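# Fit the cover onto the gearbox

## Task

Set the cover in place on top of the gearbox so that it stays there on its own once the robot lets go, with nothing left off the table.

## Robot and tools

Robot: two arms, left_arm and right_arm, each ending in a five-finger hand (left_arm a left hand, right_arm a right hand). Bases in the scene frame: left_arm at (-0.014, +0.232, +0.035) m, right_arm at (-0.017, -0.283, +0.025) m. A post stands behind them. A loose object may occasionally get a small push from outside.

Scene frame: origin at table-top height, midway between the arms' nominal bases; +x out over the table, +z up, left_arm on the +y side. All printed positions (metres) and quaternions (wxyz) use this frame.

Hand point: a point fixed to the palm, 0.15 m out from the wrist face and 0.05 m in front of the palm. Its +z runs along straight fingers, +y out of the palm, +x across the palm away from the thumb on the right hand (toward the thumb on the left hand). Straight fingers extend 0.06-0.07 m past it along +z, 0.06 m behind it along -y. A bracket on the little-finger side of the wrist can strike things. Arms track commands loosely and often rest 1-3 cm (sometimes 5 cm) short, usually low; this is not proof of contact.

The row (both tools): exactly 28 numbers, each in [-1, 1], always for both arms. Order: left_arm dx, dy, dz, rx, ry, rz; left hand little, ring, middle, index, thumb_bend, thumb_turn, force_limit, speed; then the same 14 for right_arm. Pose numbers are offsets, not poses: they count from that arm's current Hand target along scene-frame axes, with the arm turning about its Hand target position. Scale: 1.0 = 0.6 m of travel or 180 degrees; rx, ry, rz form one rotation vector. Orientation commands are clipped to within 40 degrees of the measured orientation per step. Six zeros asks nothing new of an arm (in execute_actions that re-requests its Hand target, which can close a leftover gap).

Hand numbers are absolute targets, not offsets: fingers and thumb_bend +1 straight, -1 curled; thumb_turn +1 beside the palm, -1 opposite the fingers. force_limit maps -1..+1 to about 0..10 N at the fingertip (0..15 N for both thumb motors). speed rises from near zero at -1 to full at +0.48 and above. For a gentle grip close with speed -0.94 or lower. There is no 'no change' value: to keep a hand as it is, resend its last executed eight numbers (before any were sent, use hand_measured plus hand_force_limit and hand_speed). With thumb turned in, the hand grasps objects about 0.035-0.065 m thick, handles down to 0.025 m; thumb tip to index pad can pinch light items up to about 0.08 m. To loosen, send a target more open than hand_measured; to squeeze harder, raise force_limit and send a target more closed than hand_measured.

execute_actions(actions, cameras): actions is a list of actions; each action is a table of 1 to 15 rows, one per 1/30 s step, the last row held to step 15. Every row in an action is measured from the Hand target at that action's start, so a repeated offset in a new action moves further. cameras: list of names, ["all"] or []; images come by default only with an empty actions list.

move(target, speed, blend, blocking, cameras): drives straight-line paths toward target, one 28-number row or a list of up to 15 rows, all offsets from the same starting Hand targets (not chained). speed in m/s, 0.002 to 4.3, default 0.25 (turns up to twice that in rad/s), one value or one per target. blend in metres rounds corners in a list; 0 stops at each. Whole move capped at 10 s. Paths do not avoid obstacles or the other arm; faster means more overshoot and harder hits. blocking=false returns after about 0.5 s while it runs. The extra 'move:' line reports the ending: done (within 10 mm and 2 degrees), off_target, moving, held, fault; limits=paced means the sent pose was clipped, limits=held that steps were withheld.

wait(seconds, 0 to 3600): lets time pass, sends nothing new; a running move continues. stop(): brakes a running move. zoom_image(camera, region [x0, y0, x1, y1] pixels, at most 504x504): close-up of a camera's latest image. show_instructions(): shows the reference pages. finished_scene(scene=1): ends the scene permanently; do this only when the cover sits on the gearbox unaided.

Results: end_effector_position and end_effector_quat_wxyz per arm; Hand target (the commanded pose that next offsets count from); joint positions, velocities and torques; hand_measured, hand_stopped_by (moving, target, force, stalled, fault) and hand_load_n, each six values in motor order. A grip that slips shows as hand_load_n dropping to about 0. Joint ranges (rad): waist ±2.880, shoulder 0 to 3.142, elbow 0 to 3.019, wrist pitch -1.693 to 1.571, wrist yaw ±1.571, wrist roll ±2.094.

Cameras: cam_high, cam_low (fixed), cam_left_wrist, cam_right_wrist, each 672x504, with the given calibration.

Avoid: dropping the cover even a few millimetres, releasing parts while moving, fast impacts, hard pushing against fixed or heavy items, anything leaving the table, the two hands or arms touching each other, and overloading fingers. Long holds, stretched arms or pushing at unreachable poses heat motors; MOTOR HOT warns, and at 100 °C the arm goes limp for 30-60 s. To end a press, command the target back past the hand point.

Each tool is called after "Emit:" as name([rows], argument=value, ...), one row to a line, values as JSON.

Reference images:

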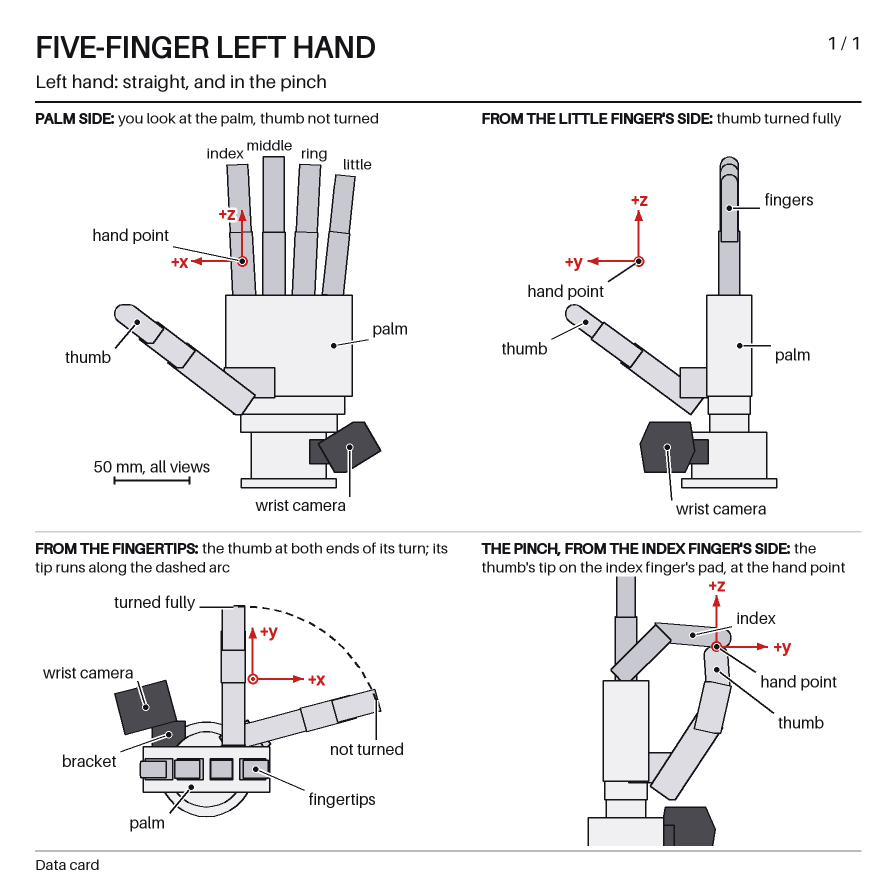

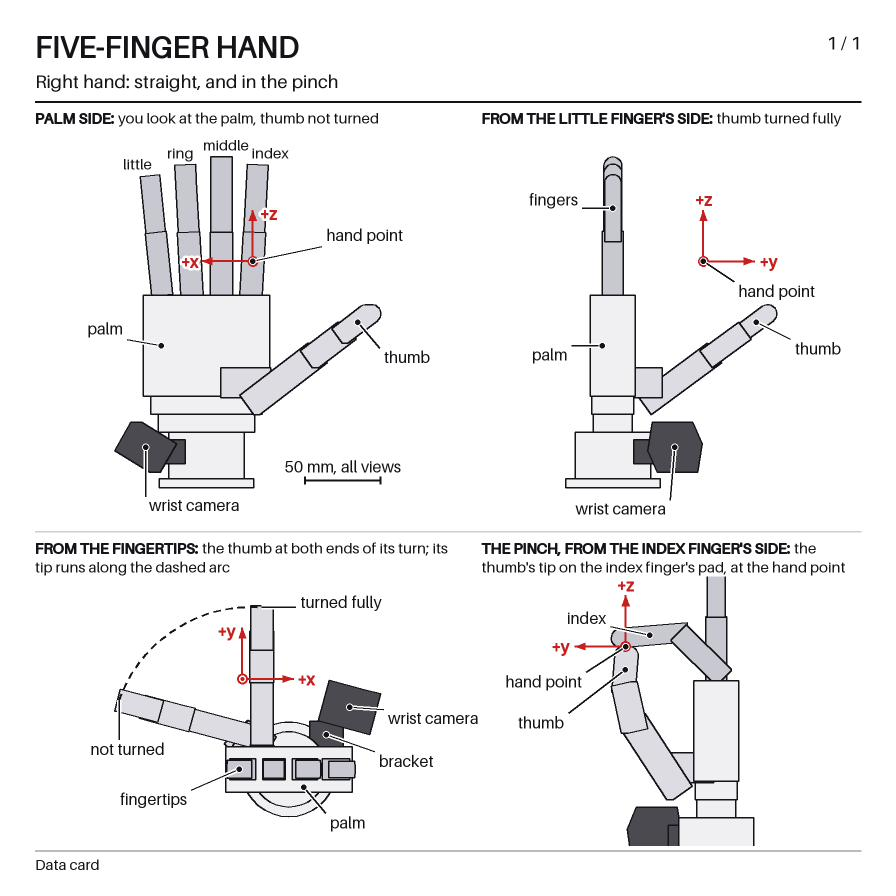

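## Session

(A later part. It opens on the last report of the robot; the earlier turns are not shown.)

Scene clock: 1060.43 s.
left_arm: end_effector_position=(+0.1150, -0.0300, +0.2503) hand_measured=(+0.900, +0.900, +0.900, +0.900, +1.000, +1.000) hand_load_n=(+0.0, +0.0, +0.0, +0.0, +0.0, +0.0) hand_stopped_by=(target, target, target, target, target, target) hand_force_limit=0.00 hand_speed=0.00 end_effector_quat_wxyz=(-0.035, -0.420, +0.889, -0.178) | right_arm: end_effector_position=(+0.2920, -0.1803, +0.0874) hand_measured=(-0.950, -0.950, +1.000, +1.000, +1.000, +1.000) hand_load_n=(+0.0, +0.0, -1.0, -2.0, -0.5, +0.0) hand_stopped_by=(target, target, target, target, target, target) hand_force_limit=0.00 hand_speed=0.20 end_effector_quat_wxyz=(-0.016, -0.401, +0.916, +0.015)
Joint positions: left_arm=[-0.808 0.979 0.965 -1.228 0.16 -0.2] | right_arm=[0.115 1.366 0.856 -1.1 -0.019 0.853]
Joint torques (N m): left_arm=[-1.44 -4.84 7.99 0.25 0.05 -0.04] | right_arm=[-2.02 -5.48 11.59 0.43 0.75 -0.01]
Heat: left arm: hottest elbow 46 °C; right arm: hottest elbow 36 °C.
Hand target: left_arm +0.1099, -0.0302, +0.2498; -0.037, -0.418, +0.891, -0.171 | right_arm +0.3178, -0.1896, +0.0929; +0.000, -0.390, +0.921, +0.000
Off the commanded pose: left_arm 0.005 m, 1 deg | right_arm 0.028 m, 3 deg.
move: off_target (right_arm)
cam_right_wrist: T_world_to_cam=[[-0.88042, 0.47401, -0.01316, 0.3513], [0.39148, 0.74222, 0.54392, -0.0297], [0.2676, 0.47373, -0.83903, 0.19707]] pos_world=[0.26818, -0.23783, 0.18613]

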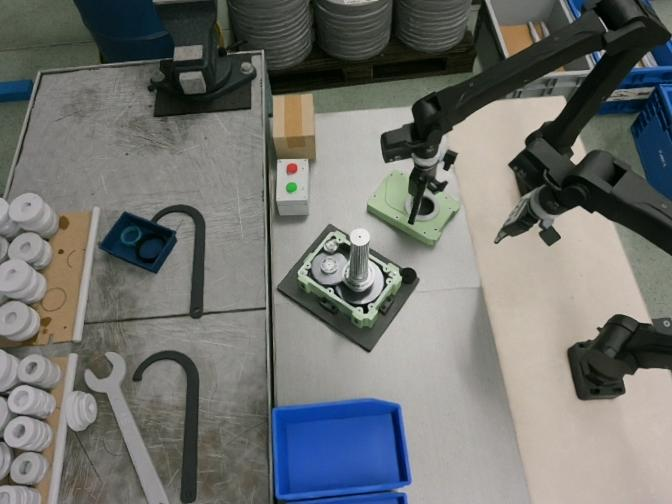

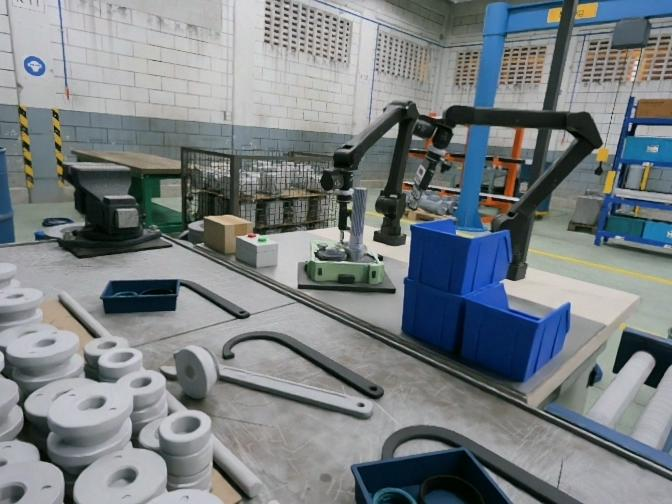

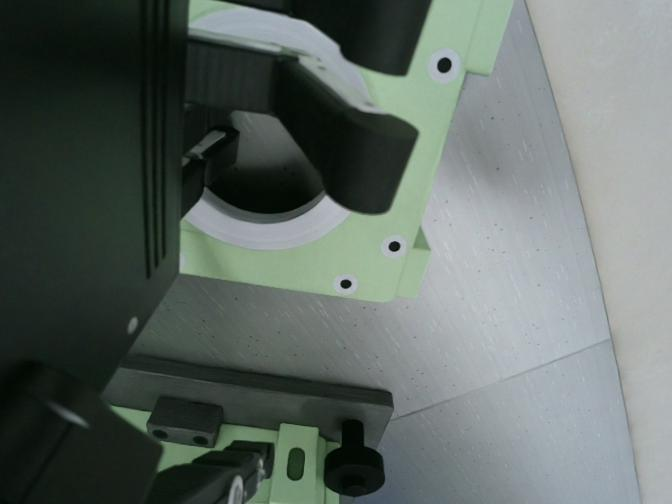

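Emit:
move([
  [0, 0, 0, 0, 0, 0, 0.90, 0.90, 0.90, 0.90, 1, 1, 0, 0, 0, 0, 0.18, 0, 0, 0, -0.95, -0.95, 1, 1, 1, 1, 0, 0.2],
  [0, 0, 0, 0, 0, 0, 0.90, 0.90, 0.90, 0.90, 1, 1, 0, 0, 0.017, 0.012, 0.18, 0.0109, -0.278, 0.4861, 0.6, 0.6, 0.6, 0.6, 1, -1, 0, 0.2],
], cameras=["cam_high", "cam_low", "cam_right_wrist"], speed=[0.12, 0.5])

Emit:
zoom_image(camera="cam_high", region=[345, 135, 485, 255])

Scene clock: 1219.27 s.
left_arm: end_effector_position=(+0.1150, -0.0300, +0.2503) hand_measured=(+0.900, +0.900, +0.900, +0.900, +1.000, +1.000) hand_load_n=(+0.0, +0.0, +0.0, +0.0, +0.0, +0.0) hand_stopped_by=(target, target, target, target, target, target) hand_force_limit=0.00 hand_speed=0.00 end_effector_quat_wxyz=(-0.035, -0.420, +0.889, -0.178) | right_arm: end_effector_position=(+0.3259, -0.1786, +0.2030) hand_measured=(+0.600, +0.600, +0.600, +0.600, +1.000, -1.000) hand_load_n=(+0.0, +0.0, +0.0, +0.0, +0.0, +0.0) hand_stopped_by=(target, target, target, target, target, target) hand_force_limit=0.00 hand_speed=0.20 end_effector_quat_wxyz=(-0.357, +0.866, -0.325, +0.130)
Joint positions: left_arm=[-0.808 0.979 0.965 -1.228 0.16 -0.2] | right_arm=[0.05 1.041 0.852 -0.789 -0.539 -0.64]
Joint torques (N m): left_arm=[-1.44 -4.72 8.03 0.25 0.05 -0.02] | right_arm=[-0.97 -4.48 9.76 1.68 -0.33 -0.09]
Heat: left arm: hottest elbow 45 °C; right arm: hottest elbow 38 °C.
Hand target: left_arm +0.1099, -0.0302, +0.2498; -0.037, -0.418, +0.891, -0.171 | right_arm +0.3281, -0.1824, +0.2010; -0.358, +0.865, -0.326, +0.136
Off the commanded pose: left_arm 0.005 m, 1 deg | right_arm 0.005 m, 1 deg.
move: done
cam_right_wrist: T_world_to_cam=[[-0.24217, -0.64931, -0.72093, 0.11704], [-0.96764, 0.10731, 0.22839, 0.28638], [-0.07093, 0.75291, -0.65429, 0.40687]] pos_world=[0.33432, -0.26107, 0.28518]

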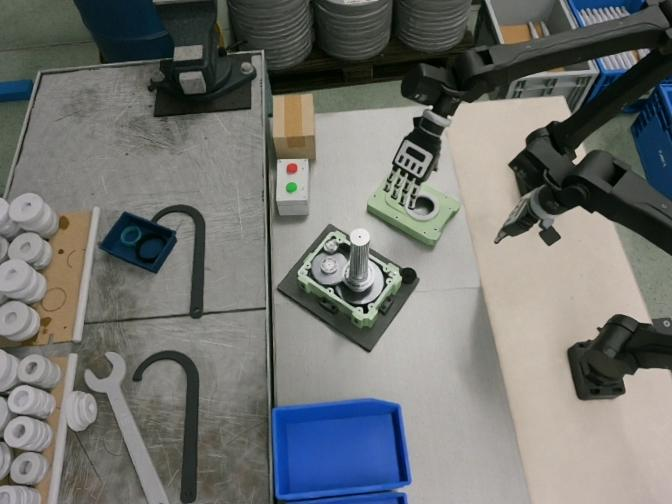

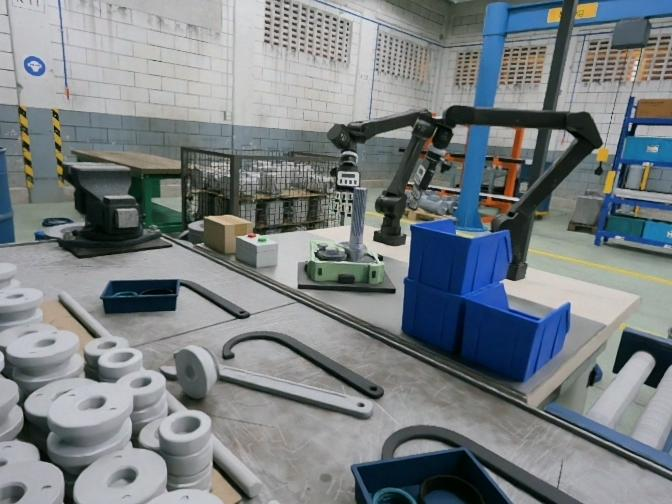

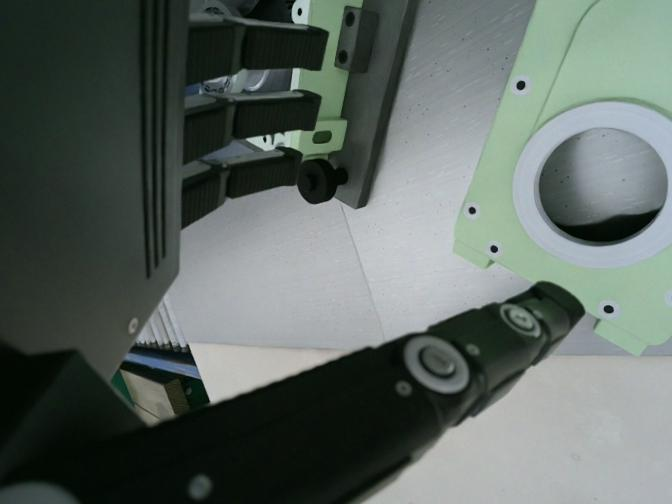

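Scaled by 3.600 from the camera's image (finer frame: 960x720).

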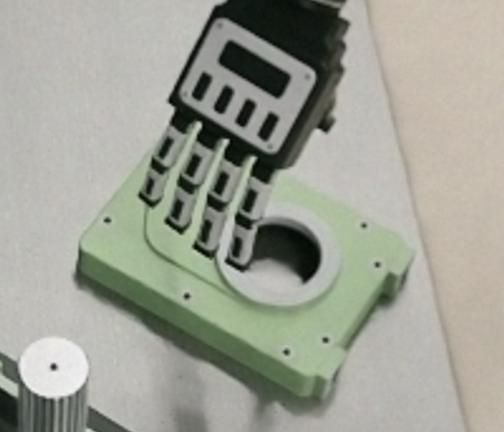

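Emit:
move(target=[0, 0, 0, 0, 0, 0, 0.90, 0.90, 0.90, 0.90, 1, 1, 0, 0, 0, 0, -0.225, 0, 0, 0, 0.6, 0.6, 0.6, 0.6, 1, -1, 0, 0.2], cameras=["cam_high", "cam_low", "cam_right_wrist"], speed=0.12)

Emit:
zoom_image(camera="cam_high", region=[345, 135, 485, 255])

Emit:
zoom_image(camera="cam_low", region=[290, 190, 410, 290])

Scene clock: 1228.43 s.
left_arm: end_effector_position=(+0.1150, -0.0300, +0.2503) hand_measured=(+0.900, +0.900, +0.900, +0.900, +1.000, +1.000) hand_load_n=(+0.0, +0.0, +0.0, +0.0, +0.0, +0.0) hand_stopped_by=(target, target, target, target, target, target) hand_force_limit=0.00 hand_speed=0.00 end_effector_quat_wxyz=(-0.035, -0.420, +0.889, -0.178) | right_arm: end_effector_position=(+0.3253, -0.1790, +0.0688) hand_measured=(+0.600, +0.600, +0.600, +0.600, +1.000, -1.000) hand_load_n=(+0.0, +0.0, +0.0, +0.0, +0.0, +0.0) hand_stopped_by=(target, target, target, target, target, target) hand_force_limit=0.00 hand_speed=0.20 end_effector_quat_wxyz=(-0.357, +0.866, -0.325, +0.131)
Joint positions: left_arm=[-0.808 0.979 0.965 -1.228 0.16 -0.2] | right_arm=[0.05 1.214 0.589 -0.35 -0.539 -0.641]
Joint torques (N m): left_arm=[-1.38 -4.72 8.05 0.27 0.05 -0.03] | right_arm=[-1.2 -5.07 8.35 1.73 -0.35 -0.06]
Heat: left arm: hottest elbow 45 °C; right arm: hottest elbow 38 °C.
Hand target: left_arm +0.1099, -0.0302, +0.2498; -0.037, -0.418, +0.891, -0.171 | right_arm +0.3281, -0.1824, +0.0660; -0.358, +0.865, -0.326, +0.136
Off the commanded pose: left_arm 0.005 m, 1 deg | right_arm 0.005 m, 1 deg.
move: done
cam_right_wrist: T_world_to_cam=[[-0.24033, -0.64963, -0.72126, 0.01912], [-0.96821, 0.10736, 0.22592, 0.31689], [-0.06934, 0.75263, -0.65478, 0.31871]] pos_world=[0.33351, -0.26147, 0.15088]

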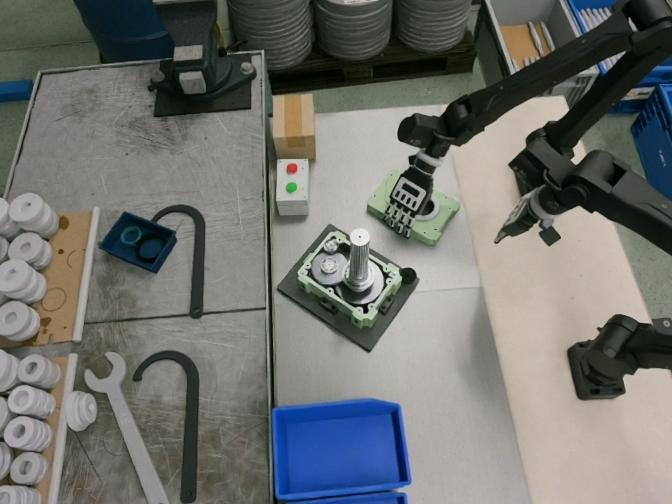

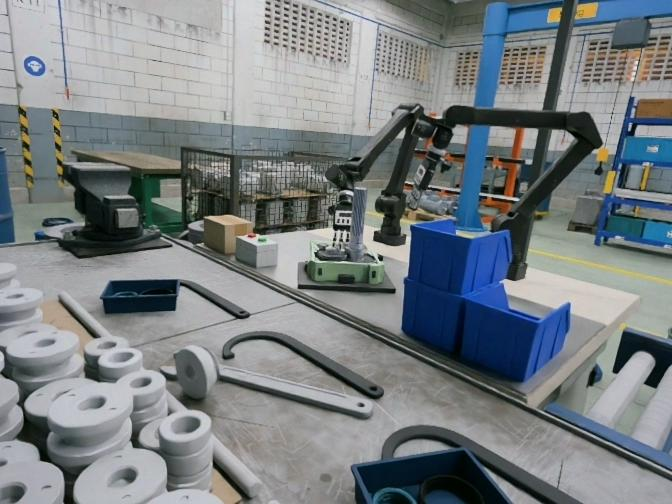

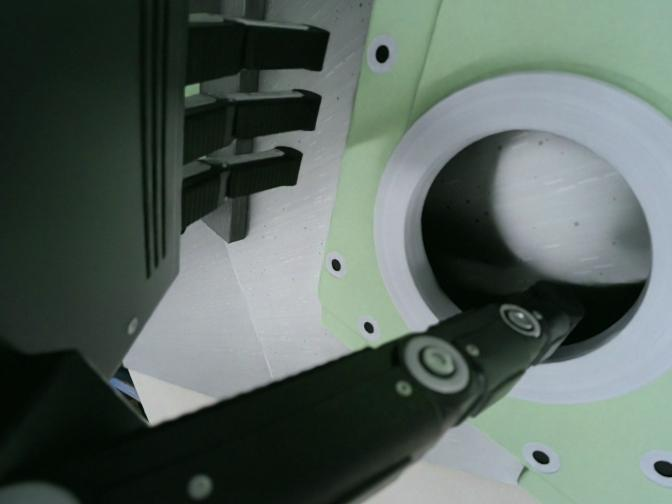

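Scaled by 3.600 from the camera's image (finer frame: 960x720).

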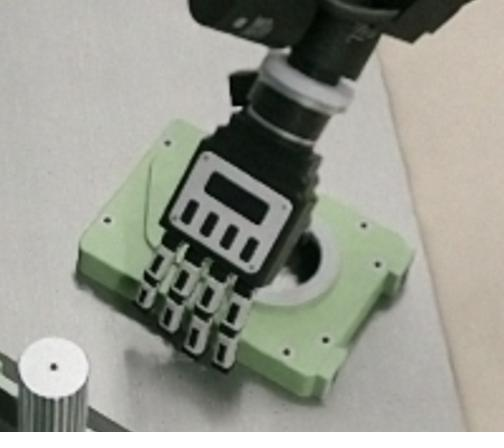

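Scaled by 4.200 from the camera's image (finer frame: 960x720).

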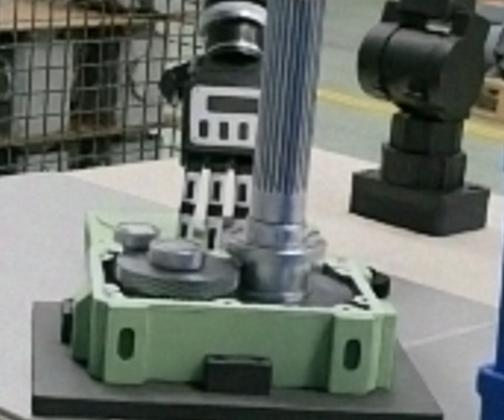

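Emit:
move(target=[0, 0, 0, 0, 0, 0, 0.90, 0.90, 0.90, 0.90, 1, 1, 0, 0, 0, 0, -0.047, 0, 0, 0, 0.6, 0.6, 0.6, 0.6, 1, -1, 0, 0.2], cameras=["cam_high", "cam_low", "cam_right_wrist"], speed=0.05)

Emit:
zoom_image(camera="cam_high", region=[365, 165, 455, 245])

Emit:
zoom_image(camera="cam_right_wrist", region=[180, 0, 672, 420])

Scene clock: 1235.43 s.
left_arm: end_effector_position=(+0.1150, -0.0300, +0.2503) hand_measured=(+0.900, +0.900, +0.900, +0.900, +1.000, +1.000) hand_load_n=(+0.0, +0.0, +0.0, +0.0, +0.0, +0.0) hand_stopped_by=(target, target, target, target, target, target) hand_force_limit=0.00 hand_speed=0.00 end_effector_quat_wxyz=(-0.035, -0.420, +0.889, -0.178) | right_arm: end_effector_position=(+0.3282, -0.1786, +0.0446) hand_measured=(+0.600, +0.600, +0.600, +0.600, +1.000, -1.000) hand_load_n=(+0.0, +0.0, -0.5, +0.0, +0.0, +0.0) hand_stopped_by=(target, target, target, target, target, target) hand_force_limit=0.00 hand_speed=0.20 end_effector_quat_wxyz=(-0.360, +0.865, -0.323, +0.135)
Joint positions: left_arm=[-0.808 0.979 0.965 -1.228 0.16 -0.2] | right_arm=[0.049 1.276 0.555 -0.244 -0.541 -0.641]
Joint torques (N m): left_arm=[-1.44 -4.66 8.01 0.24 0.05 -0.02] | right_arm=[-0.67 -4.48 7.35 1.85 -0.24 -0.06]
Heat: left arm: hottest elbow 45 °C; right arm: hottest elbow 38 °C.
Hand target: left_arm +0.1099, -0.0302, +0.2498; -0.037, -0.418, +0.891, -0.171 | right_arm +0.3280, -0.1825, +0.0377; -0.358, +0.865, -0.326, +0.136
Off the commanded pose: left_arm 0.005 m, 1 deg | right_arm 0.008 m, 0 deg.
move: done
cam_right_wrist: T_world_to_cam=[[-0.23279, -0.64791, -0.72528, 0.00061], [-0.97046, 0.10612, 0.21668, 0.32608], [-0.06343, 0.75429, -0.65347, 0.30117]] pos_world=[0.33569, -0.26137, 0.12659]

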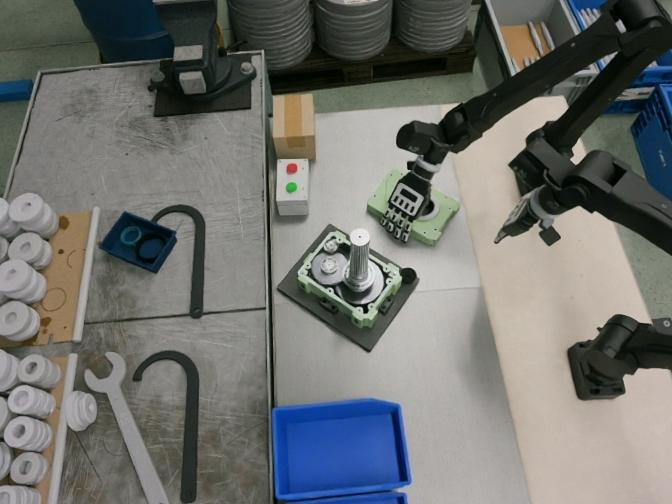

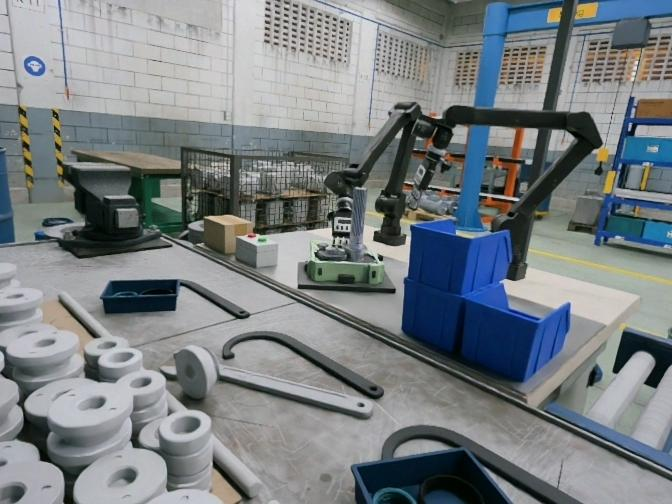

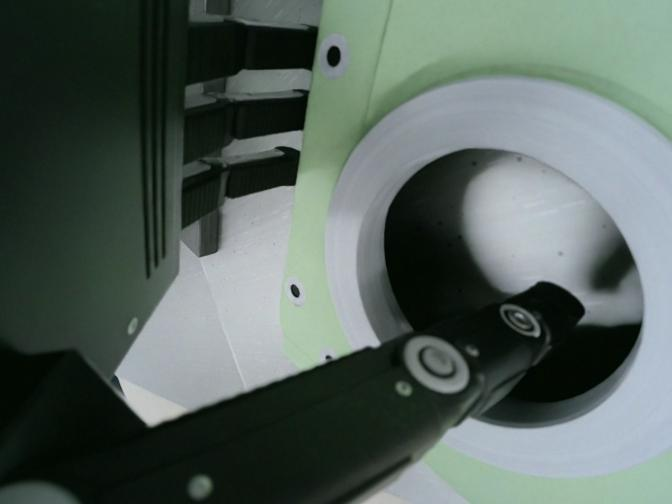

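Scaled by 5.600 from the camera's image (finer frame: 960x720).

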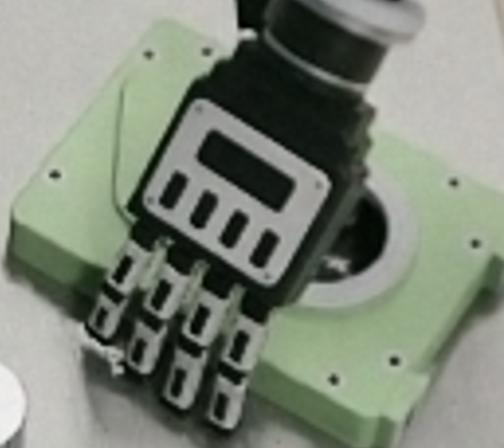

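Scaled by 1.024 from the camera's image (finer frame: 960x720).

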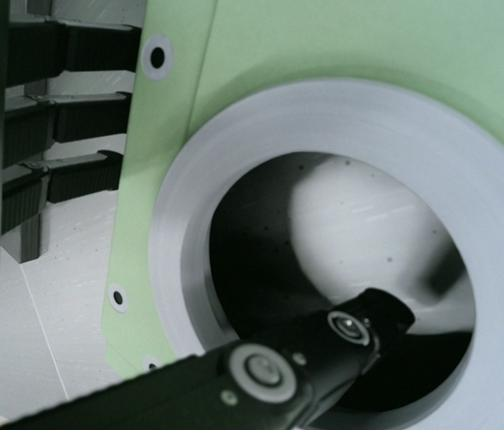

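Emit:
move(target=[0, 0, 0, 0, 0, 0, 0.90, 0.90, 0.90, 0.90, 1, 1, 0, 0, 0, 0, -0.01, 0, 0, 0, 0.6, 0.6, 0.6, 0.6, 1, -1, 0, 0.2], cameras=["cam_high", "cam_low", "cam_right_wrist"], speed=0.05)

Emit:
zoom_image(camera="cam_high", region=[365, 165, 455, 245])

Scene clock: 1239.33 s.
left_arm: end_effector_position=(+0.1150, -0.0300, +0.2503) hand_measured=(+0.900, +0.900, +0.900, +0.900, +1.000, +1.000) hand_load_n=(+0.0, +0.0, +0.0, +0.0, +0.0, +0.0) hand_stopped_by=(target, target, target, target, target, target) hand_force_limit=0.00 hand_speed=0.00 end_effector_quat_wxyz=(-0.035, -0.420, +0.889, -0.178) | right_arm: end_effector_position=(+0.3290, -0.1787, +0.0438) hand_measured=(+0.600, +0.600, +0.600, +0.600, +1.000, -1.000) hand_load_n=(+0.0, +0.0, -4.0, +0.0, +0.0, +0.0) hand_stopped_by=(target, target, target, target, target, target) hand_force_limit=0.00 hand_speed=0.20 end_effector_quat_wxyz=(-0.363, +0.864, -0.322, +0.138)
Joint positions: left_arm=[-0.808 0.979 0.965 -1.228 0.16 -0.2] | right_arm=[0.047 1.277 0.55 -0.229 -0.545 -0.641]
Joint torques (N m): left_arm=[-1.38 -4.84 8.05 0.29 0.06 -0.03] | right_arm=[-0.5 -3.25 7.17 2.25 -0.08 -0.06]
Heat: left arm: hottest elbow 45 °C; right arm: hottest elbow 37 °C.
Hand target: left_arm +0.1099, -0.0302, +0.2498; -0.037, -0.418, +0.891, -0.171 | right_arm +0.3282, -0.1825, +0.0319; -0.358, +0.865, -0.326, +0.136
Off the commanded pose: left_arm 0.005 m, 1 deg | right_arm 0.013 m, 1 deg.
move: off_target (right_arm)
cam_right_wrist: T_world_to_cam=[[-0.22662, -0.64521, -0.72962, -0.00109], [-0.97225, 0.10515, 0.209, 0.32782], [-0.05813, 0.75673, -0.65114, 0.29932]] pos_world=[0.33587, -0.26168, 0.12559]

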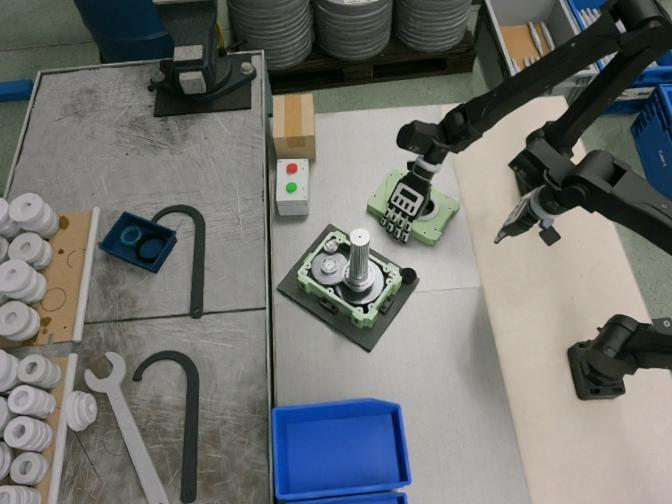

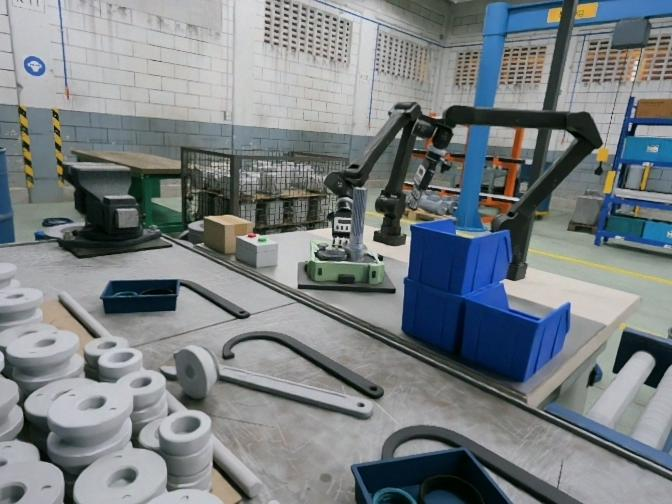

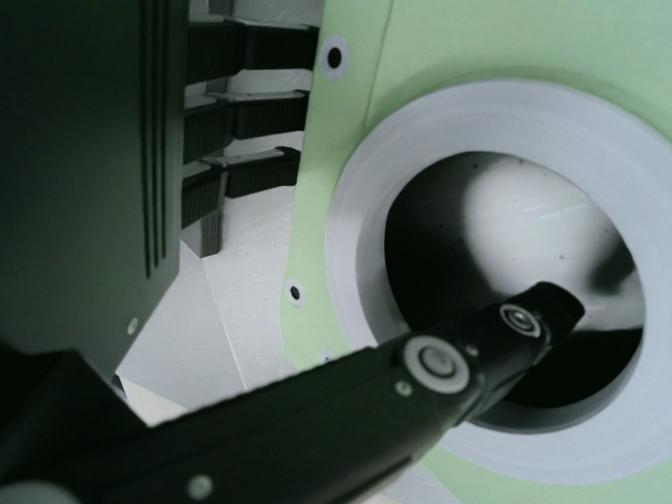

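Scaled by 5.600 from the camera's image (finer frame: 960x720).

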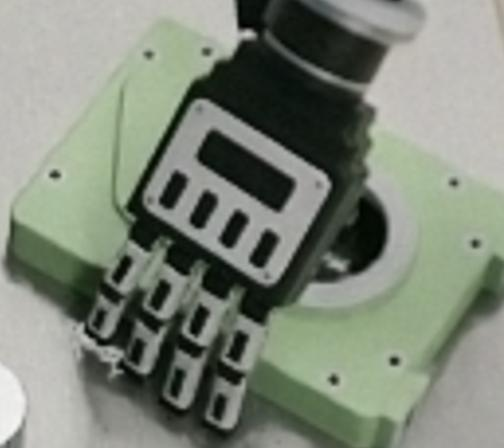

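Emit:
move(target=[0, 0, 0, 0, 0, 0, 0.90, 0.90, 0.90, 0.90, 1, 1, 0, 0, 0, 0, 0.027, 0, 0, 0, 0.6, 0.6, 0.6, 0.6, 1, -1, 0, 0.2], speed=0.05)

Scene clock: 1244.33 s.
left_arm: end_effector_position=(+0.1150, -0.0300, +0.2503) hand_measured=(+0.900, +0.900, +0.900, +0.900, +1.000, +1.000) hand_load_n=(+0.0, +0.0, +0.0, +0.0, +0.0, +0.0) hand_stopped_by=(target, target, target, target, target, target) hand_force_limit=0.00 hand_speed=0.00 end_effector_quat_wxyz=(-0.035, -0.420, +0.889, -0.178) | right_arm: end_effector_position=(+0.3254, -0.1791, +0.0447) hand_measured=(+0.600, +0.600, +0.600, +0.600, +1.000, -1.000) hand_load_n=(-0.5, +0.0, +0.5, +0.0, +0.0, +0.0) hand_stopped_by=(target, target, target, target, target, target) hand_force_limit=0.00 hand_speed=0.20 end_effector_quat_wxyz=(-0.360, +0.865, -0.324, +0.134)
Joint positions: left_arm=[-0.808 0.979 0.965 -1.228 0.16 -0.2] | right_arm=[0.047 1.269 0.55 -0.248 -0.544 -0.641]
Joint torques (N m): left_arm=[-1.44 -4.89 8.03 0.27 0.06 -0.02] | right_arm=[-0.62 -6.12 8.95 0.43 -0.14 -0.04]
Heat: left arm: hottest elbow 45 °C; right arm: hottest elbow 37 °C.
Hand target: left_arm +0.1099, -0.0302, +0.2498; -0.037, -0.418, +0.891, -0.171 | right_arm +0.3281, -0.1824, +0.0481; -0.358, +0.865, -0.326, +0.136
Off the commanded pose: left_arm 0.005 m, 1 deg | right_arm 0.005 m, 0 deg.
move: done

Emit:
move([
  [0, 0, 0, 0, 0, 0, 0.90, 0.90, 0.90, 0.90, 1, 1, 0, 0, 0, 0, 0.008, 0, 0, 0, 0.6, 0.6, 0.6, 0.6, 1, -1, 0, 0.2],
  [0, 0, 0, 0, 0, 0, 0.90, 0.90, 0.90, 0.90, 1, 1, 0, 0, 0, 0, 0.008, 0, 0, 0, 0.1, 0.1, 0.1, 0.1, 0.2, -1, 0.0, -0.85],
], cameras=["cam_high", "cam_right_wrist"], speed=0.05)

Emit:
zoom_image(camera="cam_high", region=[365, 165, 455, 245])

Scene clock: 1250.60 s.
left_arm: end_effector_position=(+0.1150, -0.0300, +0.2503) hand_measured=(+0.900, +0.900, +0.900, +0.900, +1.000, +1.000) hand_load_n=(+0.0, +0.0, +0.0, +0.0, +0.0, +0.0) hand_stopped_by=(target, target, target, target, target, target) hand_force_limit=0.00 hand_speed=0.00 end_effector_quat_wxyz=(-0.035, -0.420, +0.889, -0.178) | right_arm: end_effector_position=(+0.3216, -0.1790, +0.0473) hand_measured=(+0.408, +0.380, +0.102, +0.100, +0.618, -1.000) hand_load_n=(+0.0, +0.0, +5.0, +0.0, +7.5, -3.0) hand_stopped_by=(force, force, target, target, force, target) hand_force_limit=0.00 hand_speed=-0.85 end_effector_quat_wxyz=(-0.360, +0.866, -0.323, +0.130)
Joint positions: left_arm=[-0.808 0.979 0.965 -1.228 0.16 -0.2] | right_arm=[0.047 1.256 0.55 -0.27 -0.547 -0.646]
Joint torques (N m): left_arm=[-1.38 -4.72 8.03 0.31 0.06 -0.04] | right_arm=[-0.62 -5.89 9.51 0.5 -0.02 0]
Heat: left arm: hottest elbow 45 °C; right arm: hottest elbow 37 °C.
Hand target: left_arm +0.1099, -0.0302, +0.2498; -0.037, -0.418, +0.891, -0.171 | right_arm +0.3281, -0.1824, +0.0528; -0.358, +0.865, -0.326, +0.136
Off the commanded pose: left_arm 0.005 m, 1 deg | right_arm 0.009 m, 1 deg.
move: done
cam_right_wrist: T_world_to_cam=[[-0.2364, -0.64732, -0.72463, 0.00214], [-0.96896, 0.10154, 0.2254, 0.31745], [-0.07233, 0.75542, -0.65123, 0.3057]] pos_world=[0.33021, -0.26177, 0.12908]

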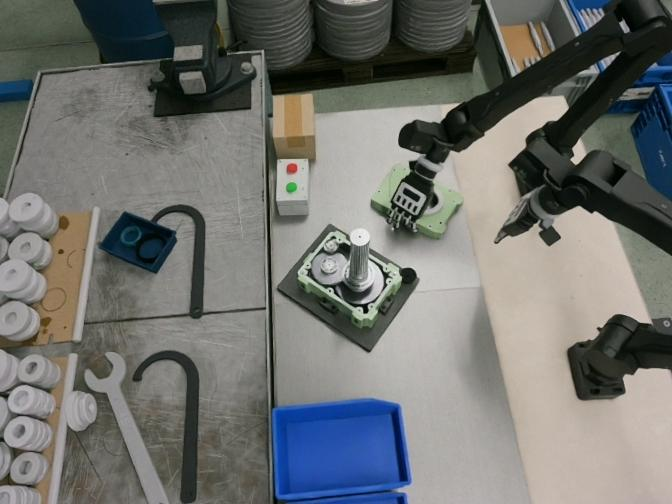

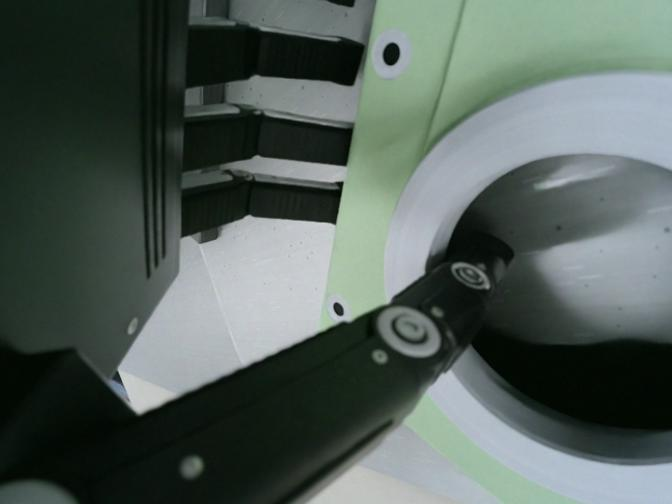

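Scaled by 5.600 from the camera's image (finer frame: 960x720).

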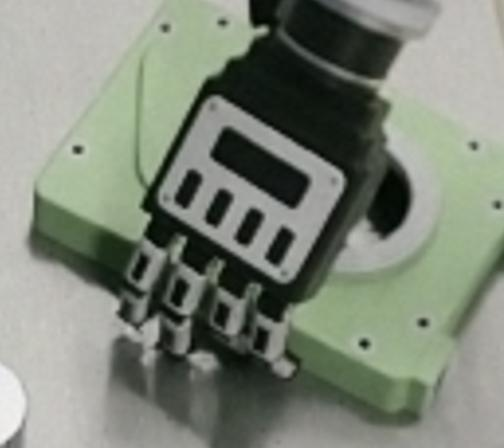

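Emit:
move(target=[0, 0, 0, 0, 0, 0, 0.90, 0.90, 0.90, 0.90, 1, 1, 0, 0, 0, 0, 0, 0, 0, 0, 0.2, 0.2, -0.1, -0.2, 0.3, -1, 0.2, -0.85], cameras=["cam_high", "cam_right_wrist"], speed=0.05)

Emit:
zoom_image(camera="cam_high", region=[365, 165, 455, 245])

Emit:
zoom_image(camera="cam_right_wrist", region=[180, 0, 672, 420])

Scene clock: 1255.43 s.
left_arm: end_effector_position=(+0.1150, -0.0300, +0.2503) hand_measured=(+0.900, +0.900, +0.900, +0.900, +1.000, +1.000) hand_load_n=(+0.0, +0.0, +0.0, +0.0, +0.0, +0.0) hand_stopped_by=(target, target, target, target, target, target) hand_force_limit=0.00 hand_speed=0.00 end_effector_quat_wxyz=(-0.035, -0.420, +0.889, -0.178) | right_arm: end_effector_position=(+0.3217, -0.1791, +0.0472) hand_measured=(+0.200, +0.200, +0.090, +0.020, +0.614, -1.000) hand_load_n=(+0.0, +0.0, +5.5, +7.0, +10.0, -5.0) hand_stopped_by=(target, target, force, force, force, target) hand_force_limit=0.20 hand_speed=-0.85 end_effector_quat_wxyz=(-0.359, +0.866, -0.322, +0.131)
Joint positions: left_arm=[-0.808 0.979 0.965 -1.228 0.16 -0.2] | right_arm=[0.047 1.256 0.55 -0.27 -0.547 -0.649]
Joint torques (N m): left_arm=[-1.32 -4.89 8.08 0.27 0.06 -0.02] | right_arm=[-0.67 -5.36 9.52 0.47 -0.04 0.03]
Heat: left arm: hottest elbow 45 °C; right arm: hottest elbow 37 °C.
Hand target: left_arm +0.1099, -0.0302, +0.2498; -0.037, -0.418, +0.891, -0.171 | right_arm +0.3281, -0.1824, +0.0528; -0.358, +0.865, -0.326, +0.136
Off the commanded pose: left_arm 0.005 m, 1 deg | right_arm 0.009 m, 1 deg.
move: done
cam_right_wrist: T_world_to_cam=[[-0.23387, -0.64884, -0.72409, 0.0008], [-0.96954, 0.09984, 0.22367, 0.31752], [-0.07283, 0.75434, -0.65243, 0.30581]] pos_world=[0.33031, -0.26187, 0.12908]

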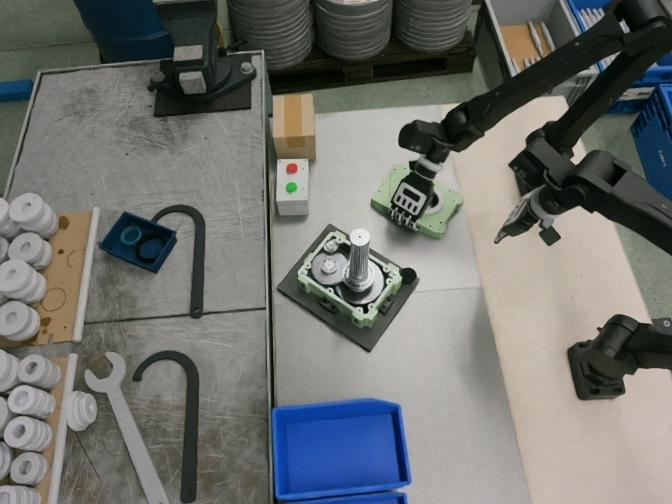

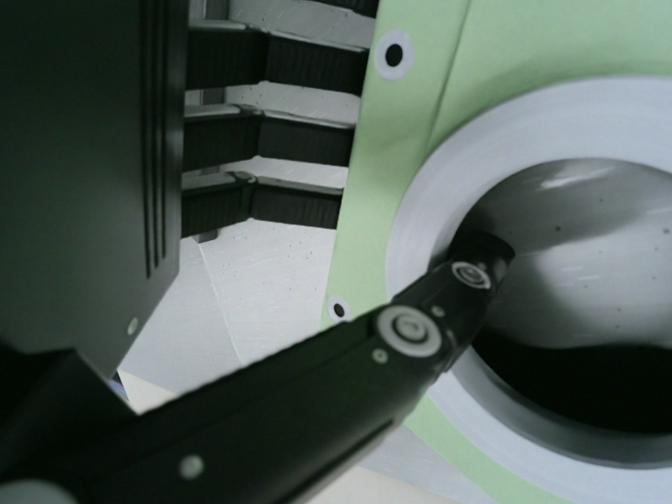

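Scaled by 5.600 from the camera's image (finer frame: 960x720).

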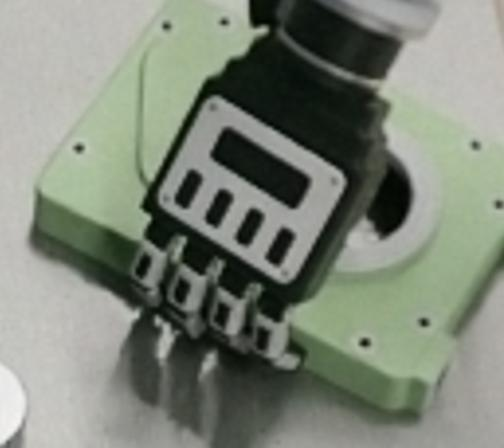

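Scaled by 1.024 from the camera's image (finer frame: 960x720).

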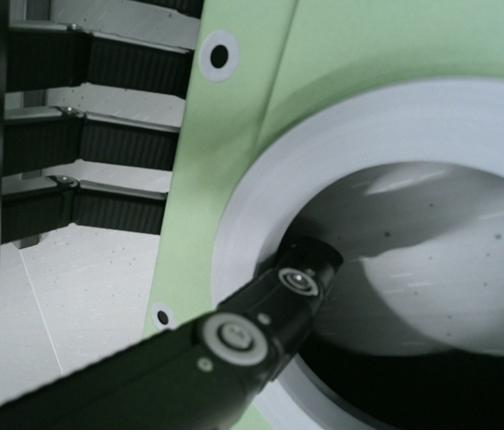

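Emit:
move([
  [0, 0, 0, 0, 0, 0, 0.90, 0.90, 0.90, 0.90, 1, 1, 0, 0, -0.0131, -0.0156, 0.05, 0.0553, -0.0464, 0, 0.2, 0.2, -0.1, -0.2, 0.3, -1, 0.2, -0.85],
], cameras=["cam_high", "cam_low", "cam_right_wrist"], speed=0.07)

Emit:
zoom_image(camera="cam_high", region=[365, 145, 465, 245])

Emit:
zoom_image(camera="cam_low", region=[290, 190, 410, 290])

Scene clock: 1284.73 s.
left_arm: end_effector_position=(+0.1150, -0.0300, +0.2503) hand_measured=(+0.900, +0.900, +0.900, +0.900, +1.000, +1.000) hand_load_n=(+0.0, +0.0, +0.0, +0.0, +0.0, +0.0) hand_stopped_by=(target, target, target, target, target, target) hand_force_limit=0.00 hand_speed=0.00 end_effector_quat_wxyz=(-0.035, -0.420, +0.889, -0.178) | right_arm: end_effector_position=(+0.3191, -0.1890, +0.0821) hand_measured=(+0.200, +0.200, +0.090, +0.020, +0.614, -1.000) hand_load_n=(+0.0, +0.0, +0.0, +0.0, +0.5, +0.0) hand_stopped_by=(target, target, force, force, force, target) hand_force_limit=0.20 hand_speed=-0.85 end_effector_quat_wxyz=(-0.452, +0.822, -0.305, +0.163)
Joint positions: left_arm=[-0.808 0.979 0.965 -1.228 0.16 -0.2] | right_arm=[-0.087 1.142 0.478 -0.178 -0.763 -0.65]
Joint torques (N m): left_arm=[-1.55 -4.72 8.02 0.29 0.05 -0.03] | right_arm=[-0.85 -4.48 7.88 1.83 -0.45 0.07]
Heat: left arm: hottest elbow 45 °C; right arm: hottest elbow 36 °C.
Hand target: left_arm +0.1099, -0.0302, +0.2498; -0.037, -0.418, +0.891, -0.171 | right_arm +0.3201, -0.1917, +0.0827; -0.454, +0.818, -0.309, +0.169
Off the commanded pose: left_arm 0.005 m, 1 deg | right_arm 0.003 m, 1 deg.
move: done
cam_right_wrist: T_world_to_cam=[[-0.12352, -0.51782, -0.84652, 0.01866], [-0.9923, 0.07197, 0.10077, 0.32025], [0.00875, 0.85245, -0.52273, 0.31761]] pos_world=[0.31731, -0.28413, 0.14955]

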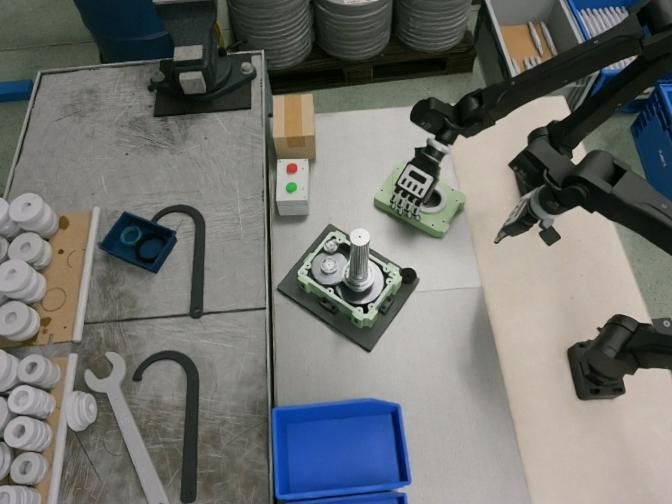

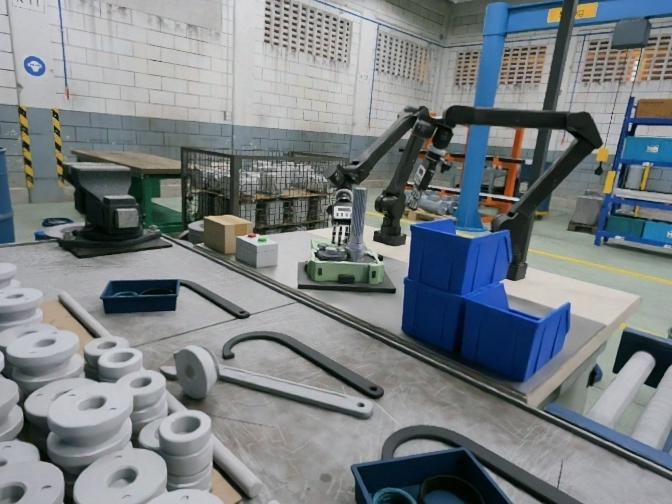

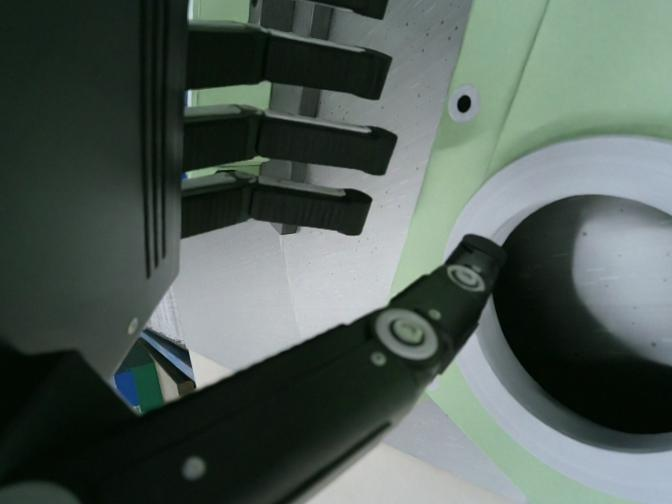

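Scaled by 5.040 from the camera's image (finer frame: 960x720).

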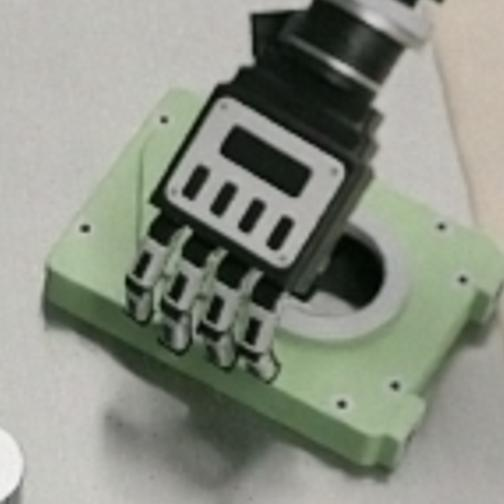

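Scaled by 4.200 from the camera's image (finer frame: 960x720).

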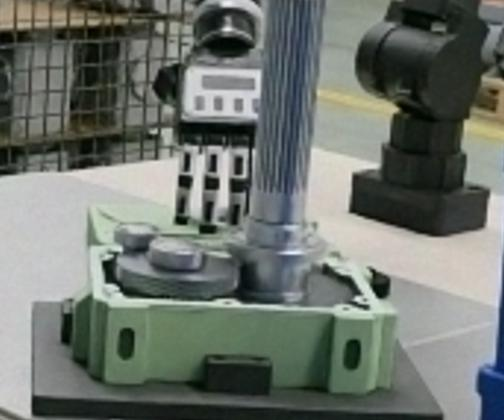

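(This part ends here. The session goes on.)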